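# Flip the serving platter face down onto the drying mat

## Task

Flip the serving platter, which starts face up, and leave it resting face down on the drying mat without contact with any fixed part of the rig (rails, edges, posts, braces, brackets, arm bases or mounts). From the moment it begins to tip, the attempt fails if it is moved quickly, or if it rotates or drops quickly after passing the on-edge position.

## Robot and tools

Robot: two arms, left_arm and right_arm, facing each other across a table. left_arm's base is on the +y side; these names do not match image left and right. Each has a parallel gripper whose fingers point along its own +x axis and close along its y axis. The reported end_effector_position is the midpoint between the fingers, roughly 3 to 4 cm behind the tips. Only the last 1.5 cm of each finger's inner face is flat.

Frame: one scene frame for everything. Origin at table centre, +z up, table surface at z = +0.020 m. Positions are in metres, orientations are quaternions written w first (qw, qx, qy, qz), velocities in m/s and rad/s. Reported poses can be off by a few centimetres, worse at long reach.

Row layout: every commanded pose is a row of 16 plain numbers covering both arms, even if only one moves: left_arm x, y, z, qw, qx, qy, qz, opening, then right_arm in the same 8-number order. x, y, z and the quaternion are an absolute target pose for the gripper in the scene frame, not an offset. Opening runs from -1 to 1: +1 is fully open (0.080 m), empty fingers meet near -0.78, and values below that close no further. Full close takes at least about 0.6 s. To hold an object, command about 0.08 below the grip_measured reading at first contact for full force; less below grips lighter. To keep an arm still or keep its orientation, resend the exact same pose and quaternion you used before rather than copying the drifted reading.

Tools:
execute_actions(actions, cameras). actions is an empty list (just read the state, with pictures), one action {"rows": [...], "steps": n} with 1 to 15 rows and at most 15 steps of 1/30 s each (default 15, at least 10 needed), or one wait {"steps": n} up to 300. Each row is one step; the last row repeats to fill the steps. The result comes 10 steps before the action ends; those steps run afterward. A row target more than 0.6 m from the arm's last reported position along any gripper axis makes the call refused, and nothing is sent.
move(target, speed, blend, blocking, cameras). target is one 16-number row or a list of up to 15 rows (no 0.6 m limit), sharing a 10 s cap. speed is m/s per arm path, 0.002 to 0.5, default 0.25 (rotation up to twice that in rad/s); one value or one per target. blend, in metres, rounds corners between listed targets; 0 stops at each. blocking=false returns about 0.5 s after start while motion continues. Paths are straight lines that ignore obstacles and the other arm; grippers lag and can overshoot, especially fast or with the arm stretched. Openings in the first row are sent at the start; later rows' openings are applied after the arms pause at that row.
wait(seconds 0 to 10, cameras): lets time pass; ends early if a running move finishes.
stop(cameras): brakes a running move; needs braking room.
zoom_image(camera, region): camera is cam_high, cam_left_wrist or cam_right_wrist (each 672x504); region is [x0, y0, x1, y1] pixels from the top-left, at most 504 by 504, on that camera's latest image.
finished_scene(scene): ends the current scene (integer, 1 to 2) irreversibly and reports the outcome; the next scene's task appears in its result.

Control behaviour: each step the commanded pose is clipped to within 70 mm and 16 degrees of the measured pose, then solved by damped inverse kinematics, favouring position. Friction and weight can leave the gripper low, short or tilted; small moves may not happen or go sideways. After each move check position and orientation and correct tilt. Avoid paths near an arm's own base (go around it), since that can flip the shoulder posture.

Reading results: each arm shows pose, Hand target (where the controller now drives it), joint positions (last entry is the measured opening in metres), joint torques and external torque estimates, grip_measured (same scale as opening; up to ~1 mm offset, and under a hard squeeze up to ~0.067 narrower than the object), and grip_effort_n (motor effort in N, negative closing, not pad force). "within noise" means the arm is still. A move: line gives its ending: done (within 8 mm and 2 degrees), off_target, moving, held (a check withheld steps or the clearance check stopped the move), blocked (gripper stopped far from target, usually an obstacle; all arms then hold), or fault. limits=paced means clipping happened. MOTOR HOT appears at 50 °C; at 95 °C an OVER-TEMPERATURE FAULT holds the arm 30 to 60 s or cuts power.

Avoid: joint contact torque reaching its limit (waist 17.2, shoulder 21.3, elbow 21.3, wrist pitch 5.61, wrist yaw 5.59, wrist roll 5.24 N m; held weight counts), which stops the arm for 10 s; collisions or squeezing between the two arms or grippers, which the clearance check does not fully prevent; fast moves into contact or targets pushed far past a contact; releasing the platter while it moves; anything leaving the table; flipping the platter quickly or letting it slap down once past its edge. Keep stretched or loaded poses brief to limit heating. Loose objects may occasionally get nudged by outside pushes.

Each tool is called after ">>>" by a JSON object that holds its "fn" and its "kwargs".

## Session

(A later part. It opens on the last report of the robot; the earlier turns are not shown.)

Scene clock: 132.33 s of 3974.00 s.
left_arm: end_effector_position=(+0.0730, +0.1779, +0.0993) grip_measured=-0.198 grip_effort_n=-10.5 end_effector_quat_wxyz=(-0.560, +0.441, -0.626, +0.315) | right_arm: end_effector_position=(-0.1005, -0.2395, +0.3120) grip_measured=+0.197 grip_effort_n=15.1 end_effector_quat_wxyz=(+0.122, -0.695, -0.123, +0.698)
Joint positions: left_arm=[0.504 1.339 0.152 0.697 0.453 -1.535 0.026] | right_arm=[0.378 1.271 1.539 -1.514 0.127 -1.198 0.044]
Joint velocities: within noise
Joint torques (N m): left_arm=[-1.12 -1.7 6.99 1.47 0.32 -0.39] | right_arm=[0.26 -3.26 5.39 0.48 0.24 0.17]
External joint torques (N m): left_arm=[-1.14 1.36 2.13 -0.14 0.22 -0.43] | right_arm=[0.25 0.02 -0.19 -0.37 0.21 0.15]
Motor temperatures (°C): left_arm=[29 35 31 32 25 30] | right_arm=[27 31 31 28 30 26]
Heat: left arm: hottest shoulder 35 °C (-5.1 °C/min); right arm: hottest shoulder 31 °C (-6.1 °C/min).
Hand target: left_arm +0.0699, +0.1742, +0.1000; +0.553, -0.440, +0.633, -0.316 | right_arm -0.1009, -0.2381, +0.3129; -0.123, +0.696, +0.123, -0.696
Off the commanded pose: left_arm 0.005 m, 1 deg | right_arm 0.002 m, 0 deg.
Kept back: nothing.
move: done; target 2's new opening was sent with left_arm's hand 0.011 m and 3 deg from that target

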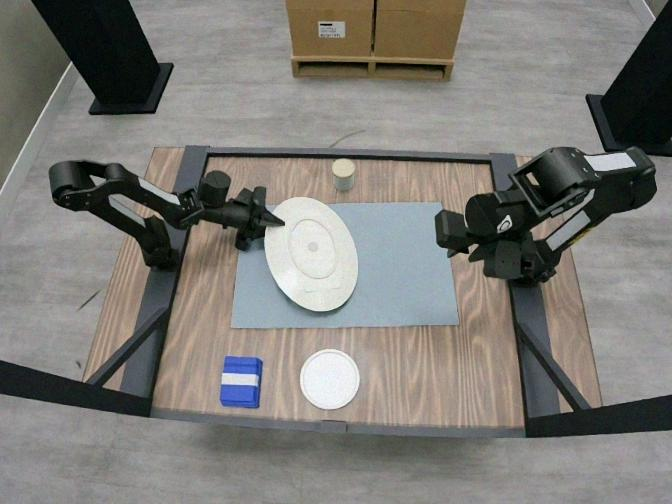

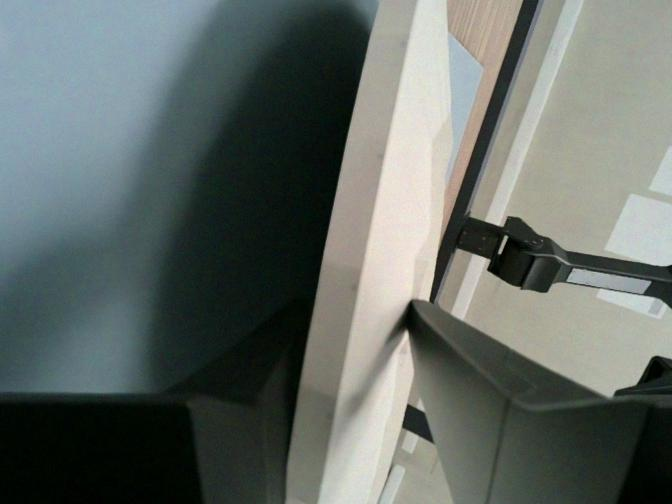

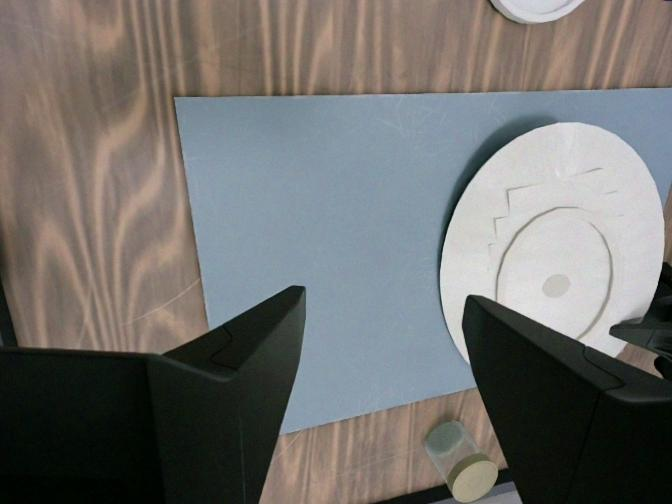

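>>> {"fn": "move", "kwargs": {"target": [[0.072,0.177,0.085,0.5534,-0.4402,0.6328,-0.3156,0.0,-0.1009,-0.2381,0.3128,0.1228,-0.6964,-0.1228,0.6964,0.2],[0.072,0.177,0.085,0.5897,-0.3902,0.6579,-0.2592,0.3,-0.1009,-0.2381,0.3128,0.1228,-0.6964,-0.1228,0.6964,0.2]], "speed": 0.02}}

>>> {"fn": "move", "kwargs": {"target": [[0.072,0.178,0.068,0.6214,-0.3374,0.678,-0.2008,0.3,-0.1009,-0.2381,0.3128,0.1228,-0.6964,-0.1228,0.6964,0.2],[0.072,0.178,0.064,0.6214,-0.3374,0.678,-0.2008,0.7,-0.1009,-0.2381,0.3128,0.1228,-0.6964,-0.1228,0.6964,0.2]], "speed": 0.02}}

Scene clock: 138.87 s of 3974.00 s.
left_arm: end_effector_position=(+0.0731, +0.1788, +0.0830) grip_measured=+0.297 grip_effort_n=12.3 end_effector_quat_wxyz=(-0.594, +0.388, -0.656, +0.256) | right_arm: end_effector_position=(-0.1005, -0.2395, +0.3120) grip_measured=+0.197 grip_effort_n=15.1 end_effector_quat_wxyz=(+0.122, -0.695, -0.123, +0.698)
Joint positions: left_arm=[0.474 1.322 0.255 0.388 0.387 -1.477 0.048] | right_arm=[0.378 1.271 1.539 -1.514 0.127 -1.198 0.044]
Joint velocities: within noise
Joint torques (N m): left_arm=[-0.18 -3.09 6.39 1.71 0.51 -0.14] | right_arm=[0.27 -3.15 5.51 0.44 0.28 0.1]
External joint torques (N m): left_arm=[-0.17 0.24 1.17 0.21 0.38 -0.19] | right_arm=[0.27 0.2 -0.11 -0.41 0.25 0.08]
Motor temperatures (°C): left_arm=[29 34 31 32 25 30] | right_arm=[27 31 31 28 30 26]
Heat: left arm: hottest shoulder 34 °C (-6.0 °C/min); right arm: hottest shoulder 31 °C (-6.0 °C/min).
Hand target: left_arm +0.0720, +0.1771, +0.0850; +0.590, -0.390, +0.658, -0.259 | right_arm -0.1009, -0.2381, +0.3129; -0.123, +0.696, +0.123, -0.696
Off the commanded pose: left_arm 0.003 m, 1 deg | right_arm 0.002 m, 0 deg.
Kept back: nothing.
move: done

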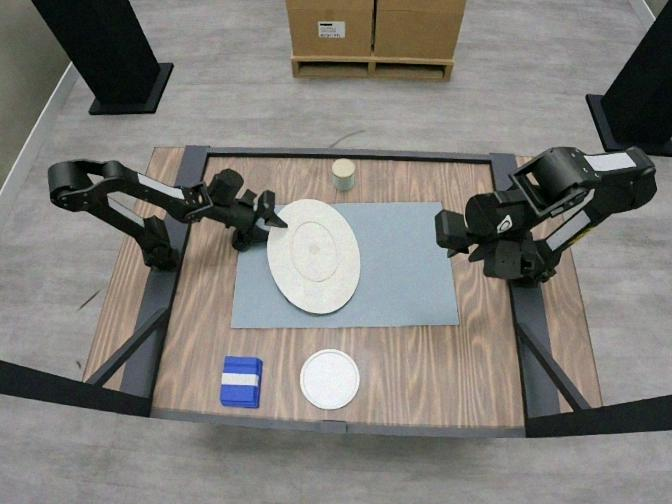

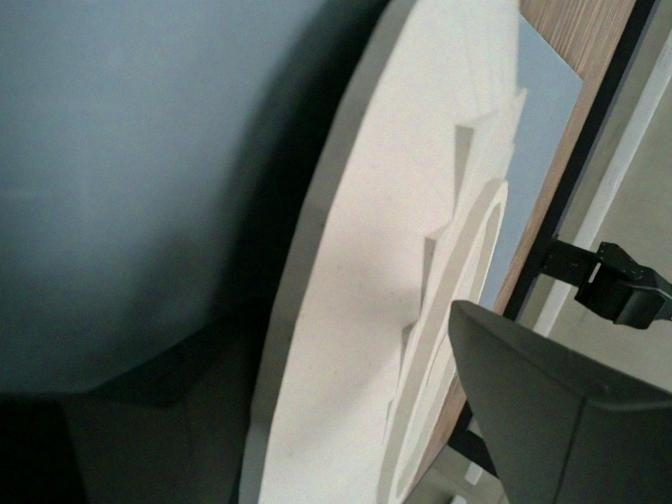

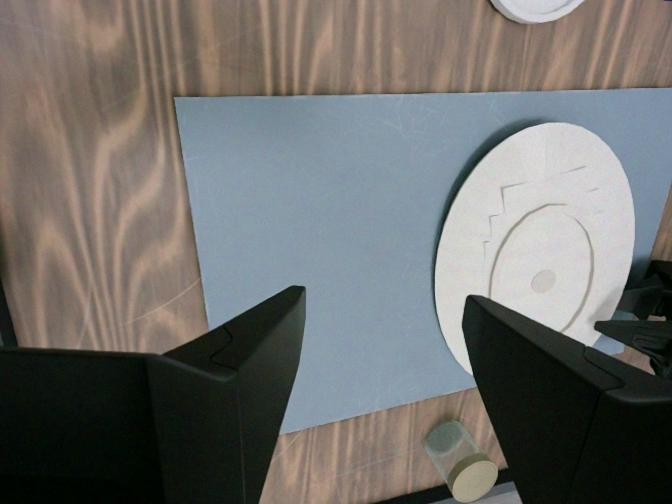

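Scene clock: 144.20 s of 3974.00 s.
left_arm: end_effector_position=(+0.0734, +0.1749, +0.0748) grip_measured=+0.694 grip_effort_n=24.4 end_effector_quat_wxyz=(-0.616, +0.348, -0.673, +0.214) | right_arm: end_effector_position=(-0.1005, -0.2395, +0.3120) grip_measured=+0.197 grip_effort_n=15.1 end_effector_quat_wxyz=(+0.122, -0.695, -0.123, +0.698)
Joint positions: left_arm=[0.441 1.359 0.354 0.201 0.329 -1.452 0.066] | right_arm=[0.378 1.271 1.539 -1.514 0.127 -1.198 0.044]
Joint velocities: within noise
Joint torques (N m): left_arm=[-0.56 -0.38 5.62 1.37 -0.45 0.15] | right_arm=[0.27 -3.39 5.6 0.49 0.21 0.17]
External joint torques (N m): left_arm=[-0.55 3.31 0.33 0 -0.57 0.11] | right_arm=[0.25 -0.11 0.07 -0.32 0.19 0.15]
Motor temperatures (°C): left_arm=[28 34 32 32 25 30] | right_arm=[27 31 31 28 30 26]
Heat: left arm: hottest shoulder 34 °C (-7.1 °C/min); right arm: hottest shoulder 31 °C (-5.1 °C/min).
Hand target: left_arm +0.0719, +0.1784, +0.0644; +0.621, -0.337, +0.678, -0.201 | right_arm -0.1009, -0.2381, +0.3129; -0.123, +0.696, +0.123, -0.696
Off the commanded pose: left_arm 0.011 m, 2 deg | right_arm 0.002 m, 0 deg.
Kept back: nothing.
move: off_target (left_arm)

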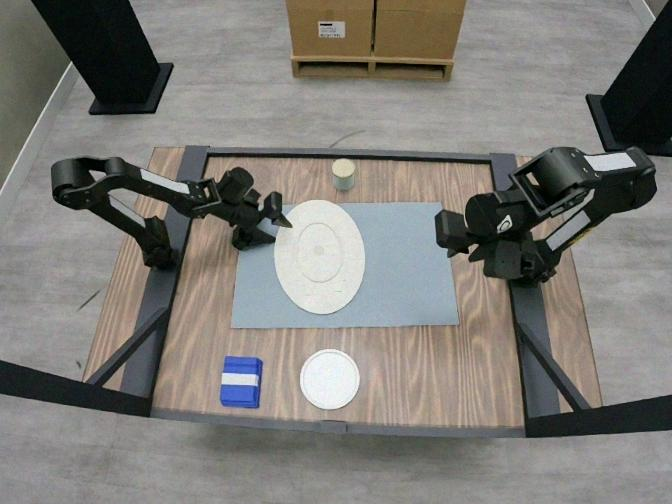

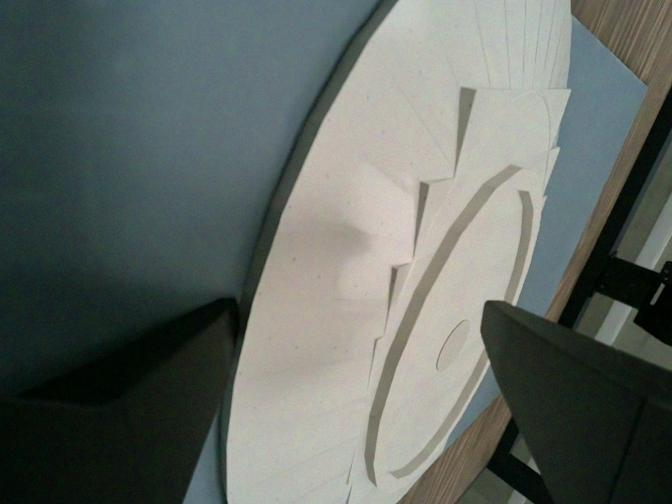

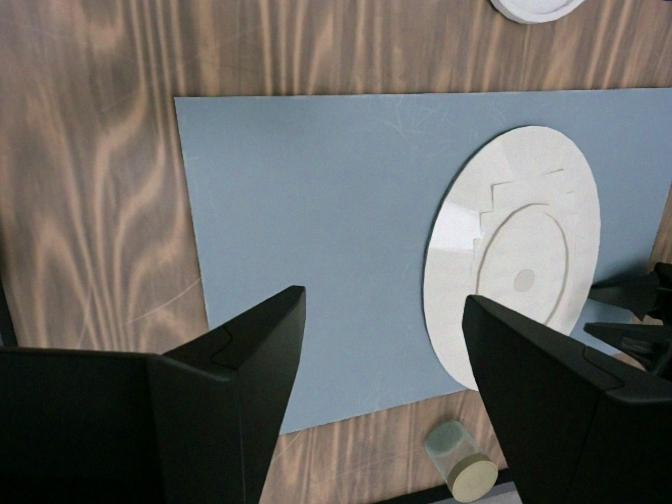

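>>> {"fn": "move", "kwargs": {"target": [[0.072,0.192,0.07,0.6214,-0.3374,0.678,-0.2008,0.7,-0.1009,-0.2381,0.3128,0.1228,-0.6964,-0.1228,0.6964,0.2],[0.072,0.215,0.08,0.6214,-0.3374,0.678,-0.2008,0.7,-0.1009,-0.2381,0.3128,0.1228,-0.6964,-0.1228,0.6964,0.2],[0.072,0.235,0.11,0.6214,-0.3374,0.678,-0.2008,0.7,-0.1009,-0.2381,0.3128,0.1228,-0.6964,-0.1228,0.6964,0.2]], "speed": [0.02,0.02,0.04]}}

>>> {"fn": "zoom_image", "kwargs": {"camera": "cam_high", "region": [220, 150, 470, 340]}}

Scene clock: 148.07 s of 3974.00 s.
left_arm: end_effector_position=(+0.0708, +0.2366, +0.1053) grip_measured=+0.696 grip_effort_n=19.3 end_effector_quat_wxyz=(-0.622, +0.335, -0.681, +0.195) | right_arm: end_effector_position=(-0.1005, -0.2395, +0.3120) grip_measured=+0.197 grip_effort_n=15.1 end_effector_quat_wxyz=(+0.122, -0.695, -0.123, +0.698)
Joint positions: left_arm=[0.604 0.952 0.341 -0.292 0.422 -1.311 0.066] | right_arm=[0.378 1.271 1.539 -1.514 0.127 -1.198 0.044]
Joint velocities: within noise
Joint torques (N m): left_arm=[0.13 -2.6 8.42 1.05 0.38 0.12] | right_arm=[0.14 -3.1 5.51 0.47 0.27 0.15]
External joint torques (N m): left_arm=[0.12 -0.66 1.92 -0.28 0.2 0.08] | right_arm=[0.16 0.2 -0.05 -0.36 0.23 0.13]
Motor temperatures (°C): left_arm=[28 34 32 32 25 30] | right_arm=[27 31 31 28 30 26]
Heat: left arm: hottest shoulder 34 °C (-8.1 °C/min); right arm: hottest shoulder 31 °C (-5.1 °C/min).
Hand target: left_arm +0.0720, +0.2350, +0.1100; +0.621, -0.337, +0.678, -0.201 | right_arm -0.1009, -0.2381, +0.3129; -0.123, +0.696, +0.123, -0.696
Off the commanded pose: left_arm 0.005 m, 1 deg | right_arm 0.002 m, 0 deg.
Kept back: nothing.
move: done

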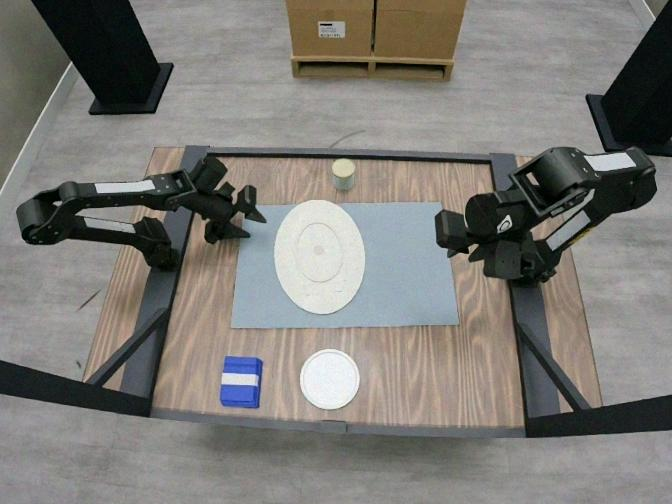

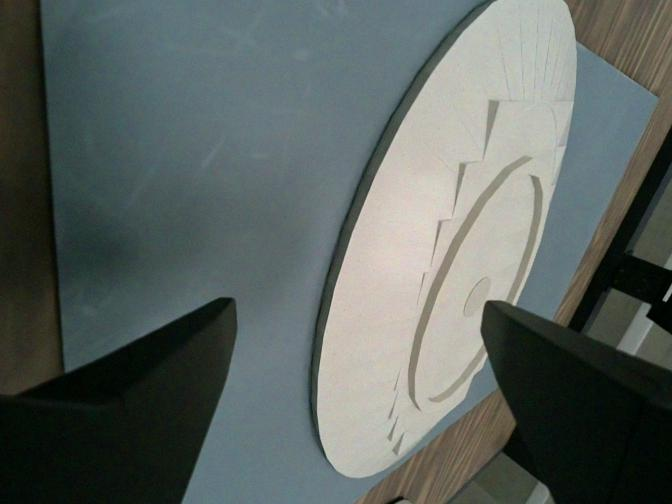

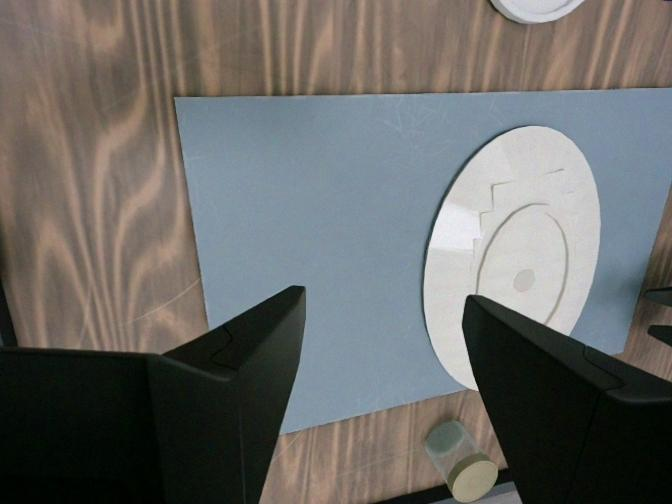

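Scaled by 2.016 from the camera's 672x504 image, which has a finer 960x720 frame.

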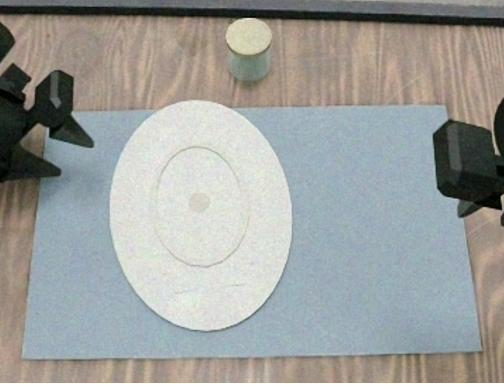

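>>> {"fn": "move", "kwargs": {"target": [[0.19,0.2,0.12,0.6533,-0.2706,0.6533,-0.2706,-0.85,-0.1009,-0.2381,0.3128,0.1228,-0.6964,-0.1228,0.6964,0.2],[0.19,0.09,0.1,0.6533,-0.2706,0.6533,-0.2706,-0.85,-0.1009,-0.2381,0.3128,0.1228,-0.6964,-0.1228,0.6964,0.2],[0.19,0.09,0.055,0.6533,-0.2706,0.6533,-0.2706,-0.85,-0.1009,-0.2381,0.3128,0.1228,-0.6964,-0.1228,0.6964,0.2]], "speed": [0.12,0.1,0.05]}}

Scene clock: 152.40 s of 3974.00 s.
left_arm: end_effector_position=(+0.1926, +0.0875, +0.0704) grip_measured=-0.768 grip_effort_n=-83.5 end_effector_quat_wxyz=(+0.654, -0.279, +0.646, -0.278) | right_arm: end_effector_position=(-0.1005, -0.2395, +0.3120) grip_measured=+0.197 grip_effort_n=15.1 end_effector_quat_wxyz=(+0.122, -0.695, -0.123, +0.698)
Joint positions: left_arm=[0.642 1.879 0.91 0.097 0.451 -1.078 0] | right_arm=[0.378 1.271 1.539 -1.514 0.127 -1.198 0.044]
Joint velocities: within noise
Joint torques (N m): left_arm=[-0.21 -3.42 4.91 2.21 0.08 0.28] | right_arm=[0.29 -3.17 5.39 0.45 0.27 0.13]
External joint torques (N m): left_arm=[-0.13 4.39 -0.54 0.88 -0.12 0.24] | right_arm=[0.29 0.07 -0.16 -0.39 0.24 0.11]
Motor temperatures (°C): left_arm=[28 34 32 32 25 30] | right_arm=[27 31 31 28 30 26]
Heat: left arm: hottest shoulder 34 °C (-7.1 °C/min); right arm: hottest shoulder 31 °C (-4.0 °C/min).
Hand target: left_arm +0.1897, +0.0905, +0.0554; +0.653, -0.270, +0.653, -0.270 | right_arm -0.1009, -0.2381, +0.3129; -0.123, +0.696, +0.123, -0.696
Off the commanded pose: left_arm 0.016 m, 2 deg | right_arm 0.002 m, 0 deg.
Kept back: nothing.
move: off_target (left_arm)

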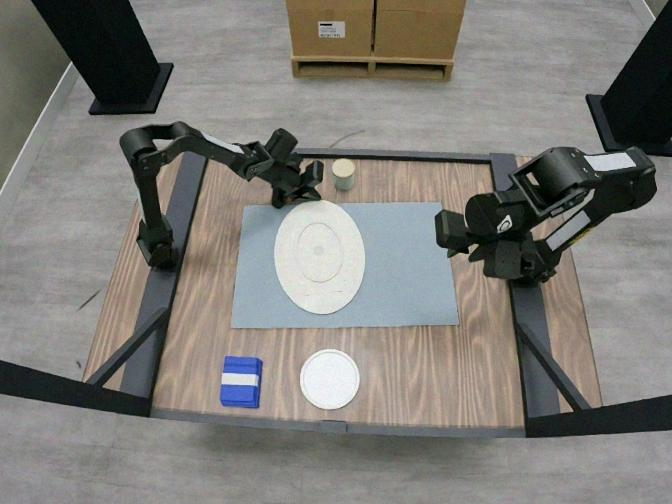

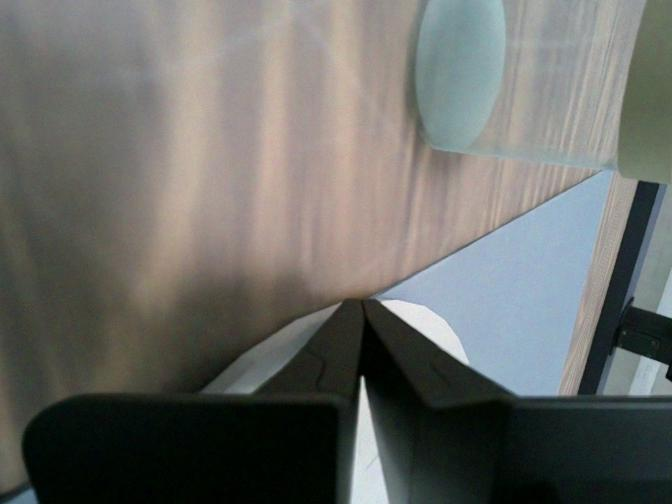

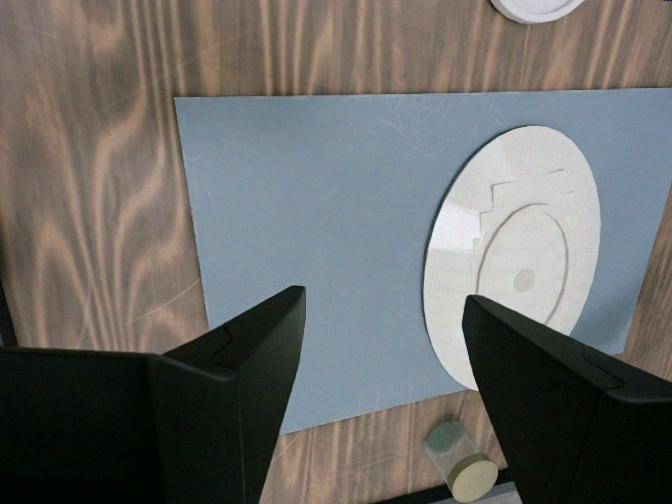

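>>> {"fn": "move", "kwargs": {"target": [[0.195,0.09,0.09,0.6533,-0.2706,0.6533,-0.2706,-0.85,-0.1009,-0.2381,0.3128,0.1228,-0.6964,-0.1228,0.6964,0.2],[0.23,0.09,0.09,0.6533,-0.2706,0.6533,-0.2706,-0.85,-0.1009,-0.2381,0.3128,0.1228,-0.6964,-0.1228,0.6964,0.2],[0.23,0.09,0.053,0.6533,-0.2706,0.6533,-0.2706,-0.85,-0.1009,-0.2381,0.3128,0.1228,-0.6964,-0.1228,0.6964,0.2]], "speed": 0.05}}

>>> {"fn": "zoom_image", "kwargs": {"camera": "cam_high", "region": [220, 120, 420, 270]}}

Scene clock: 155.40 s of 3974.00 s.
left_arm: end_effector_position=(+0.2343, +0.0849, +0.0714) grip_measured=-0.768 grip_effort_n=-83.5 end_effector_quat_wxyz=(+0.658, -0.278, +0.640, -0.284) | right_arm: end_effector_position=(-0.1005, -0.2395, +0.3120) grip_measured=+0.197 grip_effort_n=15.1 end_effector_quat_wxyz=(+0.122, -0.695, -0.123, +0.698)
Joint positions: left_arm=[0.727 1.964 1.042 0.029 0.5 -0.995 0] | right_arm=[0.378 1.271 1.539 -1.514 0.127 -1.198 0.044]
Joint velocities: within noise
Joint torques (N m): left_arm=[0 -4.29 4.43 1.49 0.29 0.15] | right_arm=[0.23 -3.1 5.59 0.53 0.3 0.1]
External joint torques (N m): left_arm=[0.04 4.25 -1.16 0.19 0.08 0.11] | right_arm=[0.23 0.22 -0.01 -0.32 0.27 0.08]
Motor temperatures (°C): left_arm=[28 34 32 32 25 30] | right_arm=[27 30 31 28 30 26]
Heat: left arm: hottest shoulder 34 °C (-6.1 °C/min); right arm: hottest elbow 31 °C (+1.0 °C/min).
Hand target: left_arm +0.2297, +0.0905, +0.0535; +0.653, -0.271, +0.653, -0.270 | right_arm -0.1009, -0.2381, +0.3129; -0.123, +0.696, +0.123, -0.696
Off the commanded pose: left_arm 0.020 m, 2 deg | right_arm 0.002 m, 0 deg.
Kept back: nothing.
move: off_target (left_arm)

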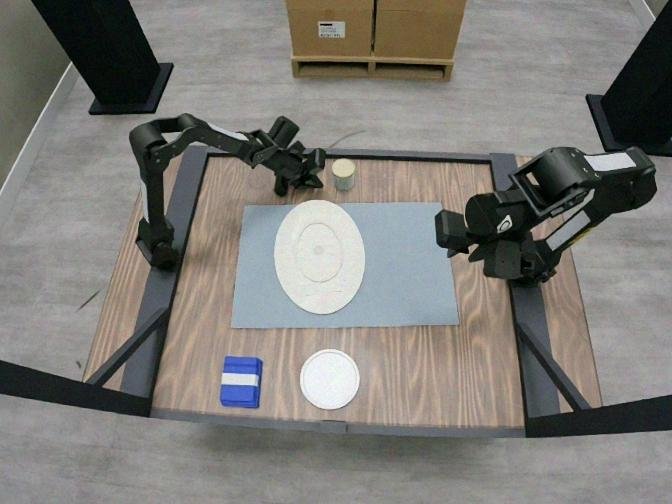

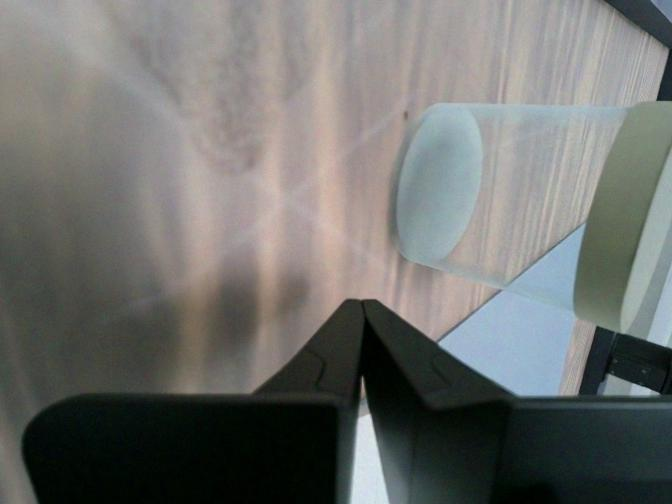

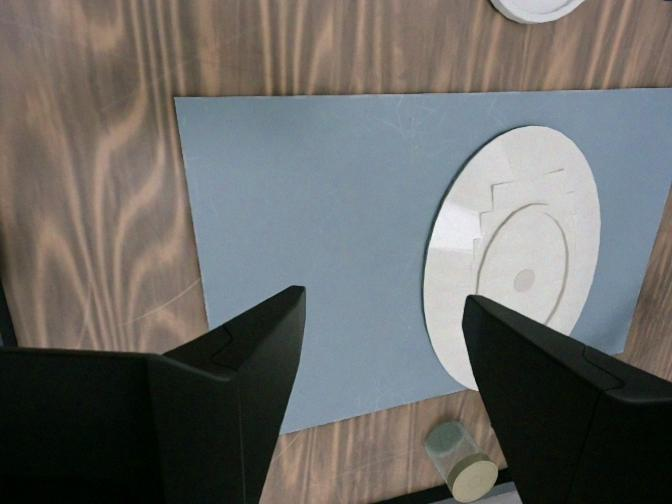

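Scaled by 2.520 from the camera's 672x504 image, which has a finer 960x720 frame.

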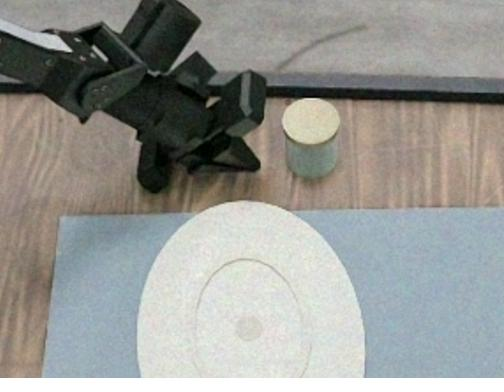

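>>> {"fn": "move", "kwargs": {"target": [[0.23,0.09,0.07,0.6533,-0.2706,0.6533,-0.2706,-0.85,-0.1009,-0.2381,0.3128,0.1228,-0.6964,-0.1228,0.6964,0.2],[0.18,0.09,0.069,0.6533,-0.2706,0.6533,-0.2706,-0.85,-0.1009,-0.2381,0.3128,0.1228,-0.6964,-0.1228,0.6964,0.2]], "speed": 0.03}}

>>> {"fn": "zoom_image", "kwargs": {"camera": "cam_high", "region": [220, 120, 420, 270]}}

Scene clock: 158.50 s of 3974.00 s.
left_arm: end_effector_position=(+0.1859, +0.0874, +0.0717) grip_measured=-0.768 grip_effort_n=-83.5 end_effector_quat_wxyz=(+0.655, -0.274, +0.648, -0.273) | right_arm: end_effector_position=(-0.1005, -0.2395, +0.3120) grip_measured=+0.197 grip_effort_n=15.1 end_effector_quat_wxyz=(+0.122, -0.695, -0.123, +0.698)
Joint positions: left_arm=[0.623 1.863 0.905 0.078 0.433 -1.089 0] | right_arm=[0.378 1.271 1.539 -1.514 0.127 -1.198 0.044]
Joint velocities: within noise
Joint torques (N m): left_arm=[-0.68 -7.4 4.56 0.98 0.19 -0.03] | right_arm=[0.12 -3.08 5.38 0.46 0.25 0.14]
External joint torques (N m): left_arm=[-0.67 0.25 -0.82 -0.32 0 -0.07] | right_arm=[0.14 0.13 -0.14 -0.38 0.21 0.12]
Motor temperatures (°C): left_arm=[28 35 32 31 25 30] | right_arm=[27 30 31 28 30 26]
Heat: left arm: hottest shoulder 35 °C (-4.0 °C/min); right arm: hottest elbow 31 °C (+1.0 °C/min).
Hand target: left_arm +0.1800, +0.0900, +0.0689; +0.653, -0.270, +0.653, -0.271 | right_arm -0.1009, -0.2381, +0.3129; -0.123, +0.696, +0.123, -0.696
Off the commanded pose: left_arm 0.007 m, 1 deg | right_arm 0.002 m, 0 deg.
Kept back: nothing.
move: done

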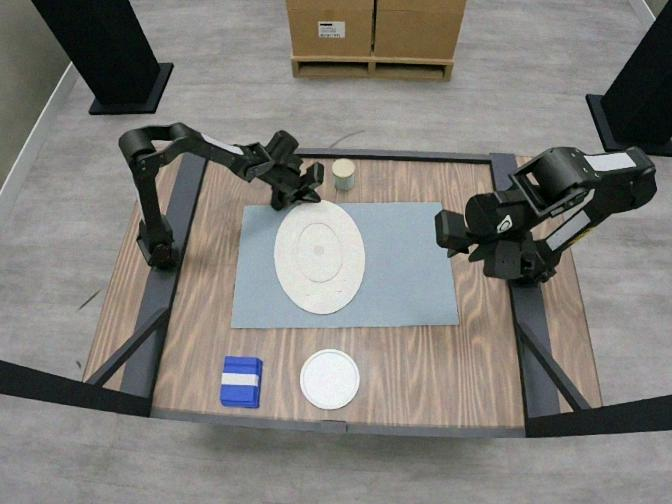

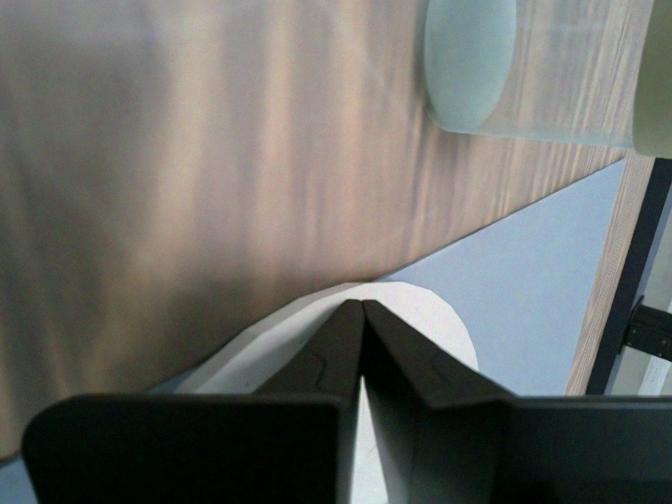

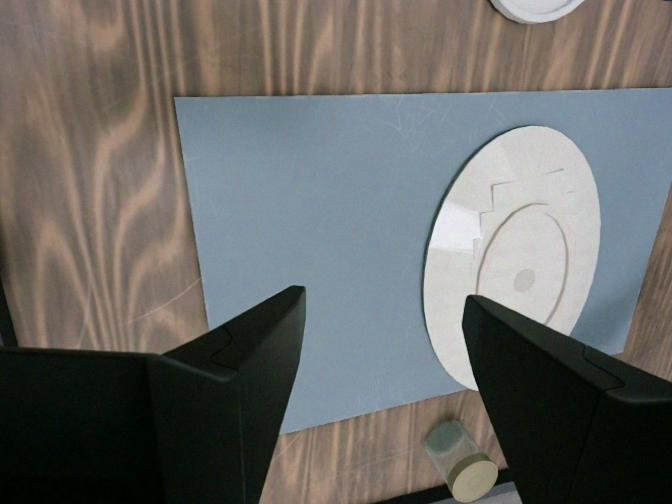

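Scaled by 2.520 from the camera's 672x504 image, which has a finer 960x720 frame.

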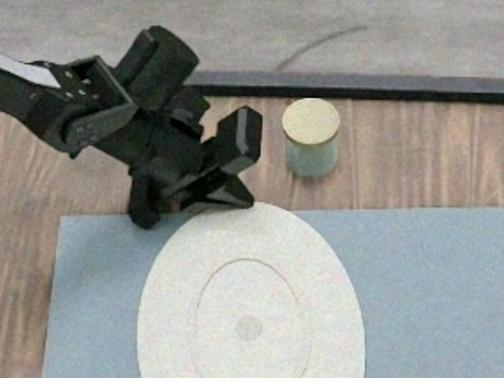

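>>> {"fn": "move", "kwargs": {"target": [0.15,0.09,0.067,0.6533,-0.2706,0.6533,-0.2706,-0.85,-0.1009,-0.2381,0.3128,0.1228,-0.6964,-0.1228,0.6964,0.2], "speed": 0.03}}

>>> {"fn": "zoom_image", "kwargs": {"camera": "cam_high", "region": [220, 120, 420, 270]}}

Scene clock: 160.83 s of 3974.00 s.
left_arm: end_effector_position=(+0.1629, +0.0859, +0.0759) grip_measured=-0.768 grip_effort_n=-83.5 end_effector_quat_wxyz=(+0.661, -0.282, +0.639, -0.275) | right_arm: end_effector_position=(-0.1005, -0.2395, +0.3120) grip_measured=+0.197 grip_effort_n=15.1 end_effector_quat_wxyz=(+0.122, -0.695, -0.123, +0.698)
Joint positions: left_arm=[0.555 1.807 0.83 0.143 0.373 -1.154 0] | right_arm=[0.378 1.271 1.539 -1.514 0.127 -1.198 0.044]
Joint velocities: within noise
Joint torques (N m): left_arm=[-1.45 -6.28 3.72 0.62 0.53 -0.03] | right_arm=[0.17 -3.2 5.46 0.5 0.27 0.18]
External joint torques (N m): left_arm=[-1.41 0.99 -1.71 -0.75 0.38 -0.07] | right_arm=[0.18 0.01 -0.08 -0.34 0.24 0.16]
Motor temperatures (°C): left_arm=[28 35 32 31 25 30] | right_arm=[27 30 31 28 30 26]
Heat: left arm: hottest shoulder 35 °C (-4.0 °C/min); right arm: hottest elbow 31 °C (+1.0 °C/min).
Hand target: left_arm +0.1503, +0.0901, +0.0671; +0.653, -0.271, +0.653, -0.270 | right_arm -0.1009, -0.2381, +0.3129; -0.123, +0.696, +0.123, -0.696
Off the commanded pose: left_arm 0.016 m, 2 deg | right_arm 0.002 m, 0 deg.
Kept back: nothing.
move: off_target (left_arm)

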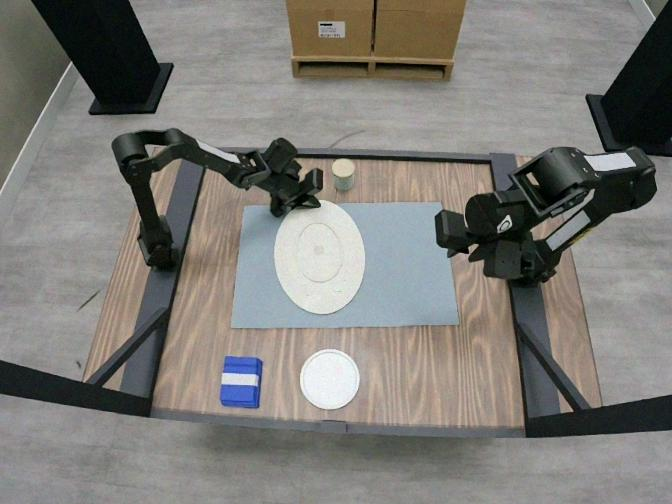

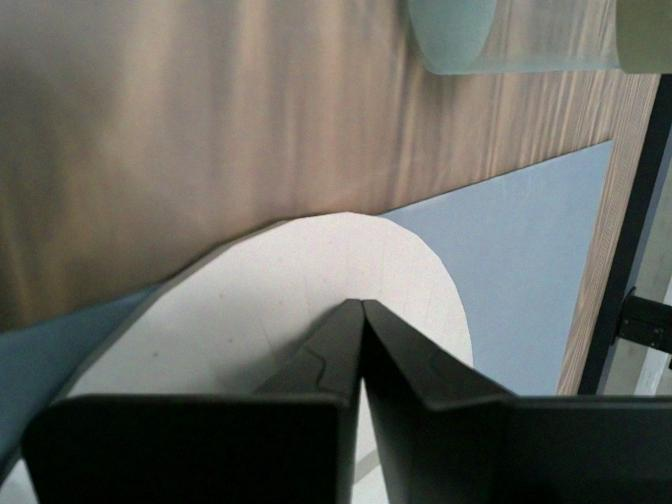

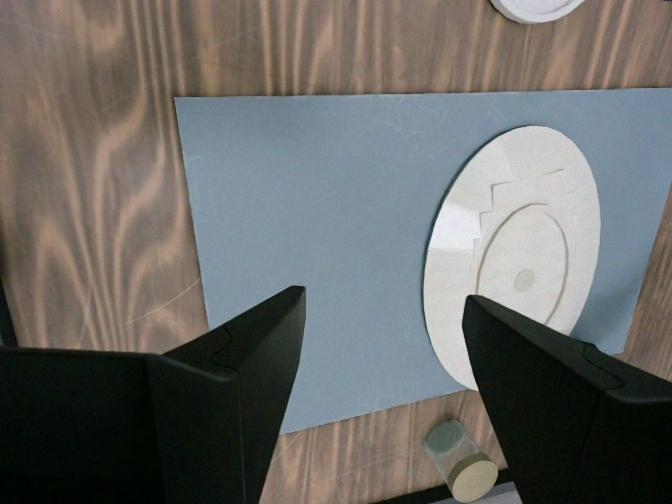

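Scaled by 2.520 from the camera's 672x504 image, which has a finer 960x720 frame.

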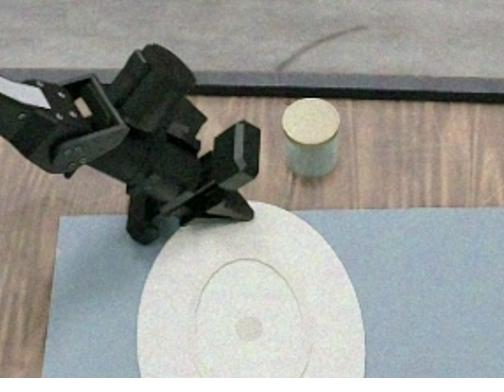

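>>> {"fn": "move", "kwargs": {"target": [[0.165,0.09,0.1,0.6533,-0.2706,0.6533,-0.2706,-0.85,-0.1009,-0.2381,0.3128,0.1228,-0.6964,-0.1228,0.6964,0.2],[0.22,0.085,0.1,0.6533,-0.2706,0.6533,-0.2706,-0.85,-0.1009,-0.2381,0.3128,0.1228,-0.6964,-0.1228,0.6964,0.2],[0.22,0.085,0.042,0.6533,-0.2706,0.6533,-0.2706,-0.85,-0.1009,-0.2381,0.3128,0.1228,-0.6964,-0.1228,0.6964,0.2]], "speed": 0.05, "cameras": ["cam_left_wrist"]}}

Scene clock: 164.60 s of 3974.00 s.
left_arm: end_effector_position=(+0.2263, +0.0769, +0.0716) grip_measured=-0.768 grip_effort_n=-83.5 end_effector_quat_wxyz=(+0.658, -0.284, +0.633, -0.292) | right_arm: end_effector_position=(-0.1005, -0.2395, +0.3120) grip_measured=+0.197 grip_effort_n=15.1 end_effector_quat_wxyz=(+0.122, -0.695, -0.123, +0.698)
Joint positions: left_arm=[0.698 1.963 1.019 0.089 0.487 -1.028 0] | right_arm=[0.378 1.271 1.539 -1.514 0.127 -1.198 0.044]
Joint velocities: within noise
Joint torques (N m): left_arm=[-0.01 -2.39 3.35 1.6 0.08 0.34] | right_arm=[0.34 -3.15 5.43 0.51 0.29 0.17]
External joint torques (N m): left_arm=[0.04 6.11 -2.16 0.26 -0.12 0.3] | right_arm=[0.35 0.13 -0.14 -0.33 0.26 0.16]
Motor temperatures (°C): left_arm=[28 35 32 31 25 30] | right_arm=[27 30 31 28 30 26]
Heat: left arm: hottest shoulder 35 °C (-3.0 °C/min); right arm: hottest elbow 31 °C (+1.0 °C/min).
Hand target: left_arm +0.2191, +0.0861, +0.0433; +0.653, -0.270, +0.653, -0.271 | right_arm -0.1009, -0.2381, +0.3129; -0.123, +0.696, +0.123, -0.696
Off the commanded pose: left_arm 0.031 m, 4 deg | right_arm 0.002 m, 0 deg.
Kept back: nothing.
move: off_target (left_arm)
Images, in order (width x height): cam_left_wrist 672x504.

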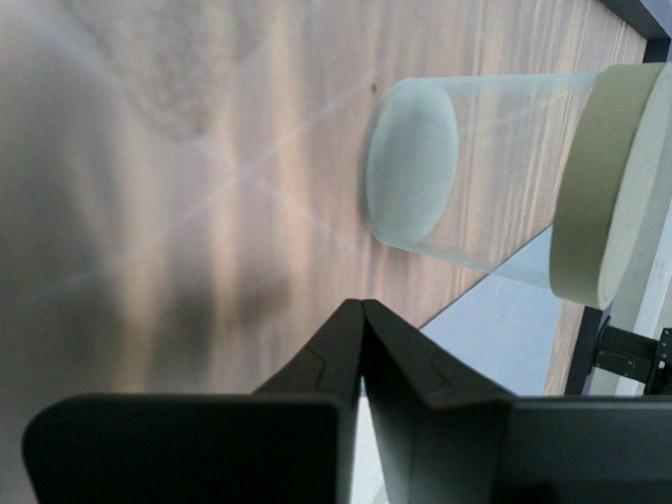

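>>> {"fn": "move", "kwargs": {"target": [0.15,0.09,0.045,0.6533,-0.2706,0.6533,-0.2706,-0.85,-0.1009,-0.2381,0.3128,0.1228,-0.6964,-0.1228,0.6964,0.2], "speed": 0.03}}

>>> {"fn": "zoom_image", "kwargs": {"camera": "cam_high", "region": [220, 120, 420, 270]}}

Scene clock: 167.80 s of 3974.00 s.
left_arm: end_effector_position=(+0.1820, +0.0783, +0.0782) grip_measured=-0.768 grip_effort_n=-83.5 end_effector_quat_wxyz=(+0.677, -0.295, +0.605, -0.297) | right_arm: end_effector_position=(-0.1005, -0.2395, +0.3120) grip_measured=+0.197 grip_effort_n=15.1 end_effector_quat_wxyz=(+0.122, -0.695, -0.123, +0.698)
Joint positions: left_arm=[0.578 1.843 0.836 0.248 0.359 -1.126 0] | right_arm=[0.378 1.271 1.539 -1.514 0.127 -1.198 0.044]
Joint velocities: within noise
Joint torques (N m): left_arm=[-0.56 -6.24 5.46 1.29 0.23 -0.04] | right_arm=[0.12 -4.24 4.55 0.65 0.07 -0.01]
External joint torques (N m): left_arm=[-0.56 1.18 0.12 -0.13 0.1 -0.08] | right_arm=[0.11 -0.97 -1 -0.19 0.05 -0.03]
Motor temperatures (°C): left_arm=[28 35 31 31 25 30] | right_arm=[27 30 31 28 30 26]
Heat: left arm: hottest shoulder 35 °C (-3.0 °C/min); right arm: hottest elbow 31 °C (+1.0 °C/min).
Hand target: left_arm +0.1780, +0.0790, +0.0745; +0.675, -0.291, +0.610, -0.296 | right_arm -0.1005, -0.2395, +0.3120; -0.122, +0.695, +0.123, -0.698
Off the commanded pose: left_arm 0.048 m, 7 deg | right_arm 0.002 m, 0 deg.
Kept back: nothing.
move: blocked (left_arm; both arms now hold where they are)

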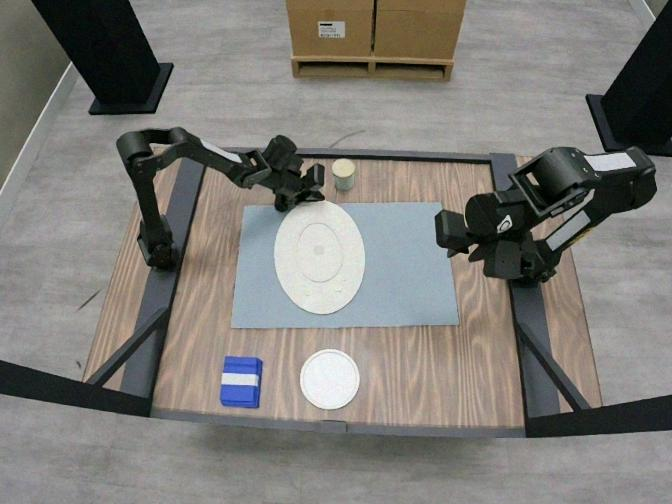

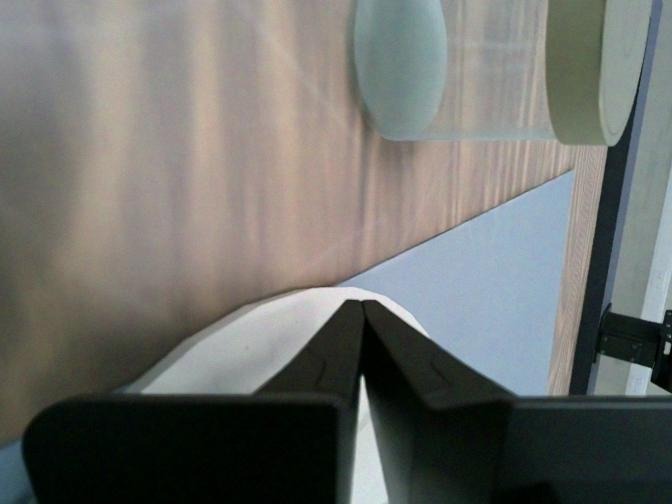

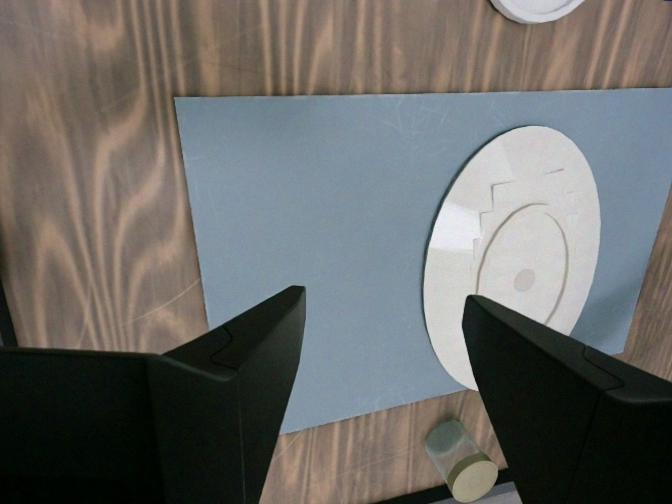

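Scaled by 2.520 from the camera's 672x504 image, which has a finer 960x720 frame.

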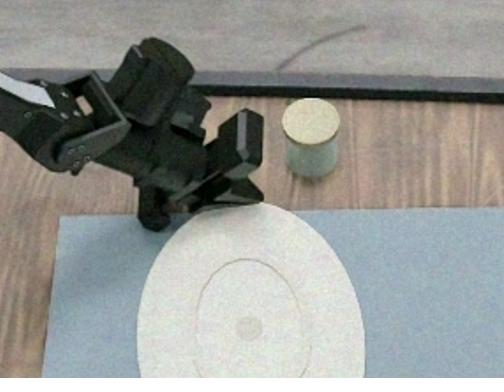

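>>> {"fn": "move", "kwargs": {"target": [[0.2,0.085,0.1,0.6533,-0.2706,0.6533,-0.2706,-0.85,-0.1009,-0.2381,0.3128,0.1228,-0.6964,-0.1228,0.6964,0.2],[0.225,0.09,0.1,0.6533,-0.2706,0.6533,-0.2706,-0.85,-0.1009,-0.2381,0.3128,0.1228,-0.6964,-0.1228,0.6964,0.2],[0.22,0.09,0.056,0.6533,-0.2706,0.6533,-0.2706,-0.85,-0.1009,-0.2381,0.3128,0.1228,-0.6964,-0.1228,0.6964,0.2],[0.145,0.1,0.056,0.6533,-0.2706,0.6533,-0.2706,-0.85,-0.1009,-0.2381,0.3128,0.1228,-0.6964,-0.1228,0.6964,0.2]], "speed": 0.04}}

>>> {"fn": "zoom_image", "kwargs": {"camera": "cam_high", "region": [220, 120, 420, 270]}}

Scene clock: 174.30 s of 3974.00 s.
left_arm: end_effector_position=(+0.1625, +0.0920, +0.0733) grip_measured=-0.768 grip_effort_n=-83.5 end_effector_quat_wxyz=(+0.664, -0.289, +0.629, -0.283) | right_arm: end_effector_position=(-0.1005, -0.2395, +0.3120) grip_measured=+0.197 grip_effort_n=15.1 end_effector_quat_wxyz=(+0.122, -0.695, -0.123, +0.698)
Joint positions: left_arm=[0.563 1.795 0.778 0.211 0.374 -1.151 0] | right_arm=[0.378 1.271 1.539 -1.514 0.127 -1.198 0.044]
Joint velocities: within noise
Joint torques (N m): left_arm=[-1.75 -5.11 2.44 0.02 0.6 -0.02] | right_arm=[0.32 -3.2 5.29 0.49 0.21 0.15]
External joint torques (N m): left_arm=[-1.77 1.91 -2.85 -1.37 0.46 -0.06] | right_arm=[0.33 0.09 -0.33 -0.38 0.18 0.13]
Motor temperatures (°C): left_arm=[28 36 31 30 25 30] | right_arm=[27 30 31 28 30 26]
Heat: left arm: hottest shoulder 36 °C (+0.0 °C/min); right arm: hottest elbow 31 °C (+1.0 °C/min).
Hand target: left_arm +0.1453, +0.1004, +0.0565; +0.653, -0.270, +0.653, -0.270 | right_arm -0.1009, -0.2381, +0.3129; -0.123, +0.696, +0.123, -0.696
Off the commanded pose: left_arm 0.026 m, 4 deg | right_arm 0.002 m, 0 deg.
Kept back: nothing.
move: off_target (left_arm)

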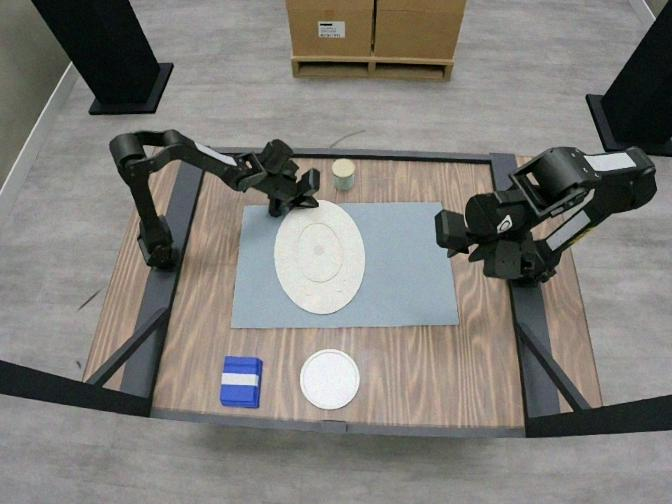

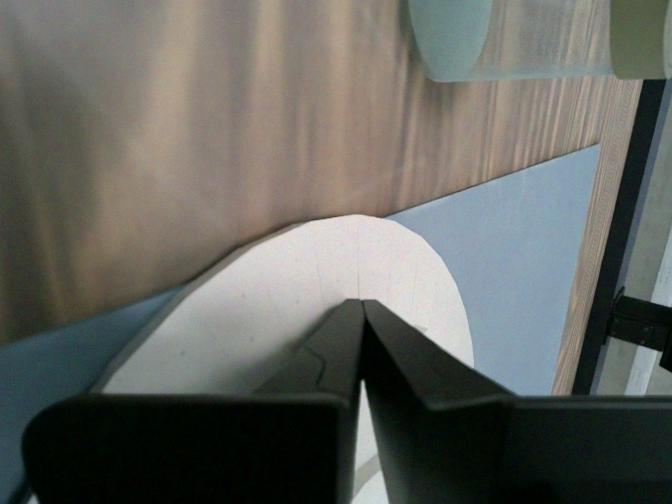

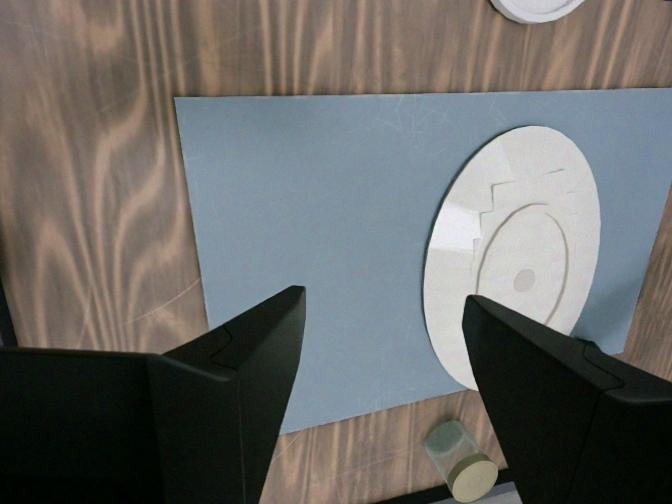

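Scaled by 2.520 from the camera's 672x504 image, which has a finer 960x720 frame.

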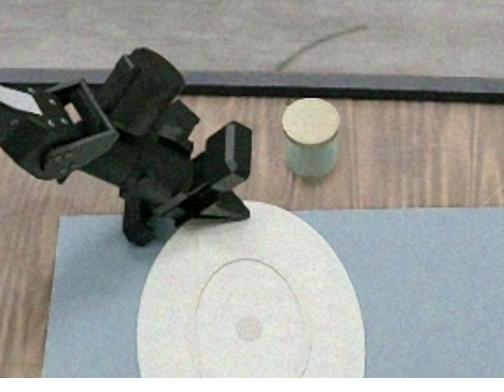

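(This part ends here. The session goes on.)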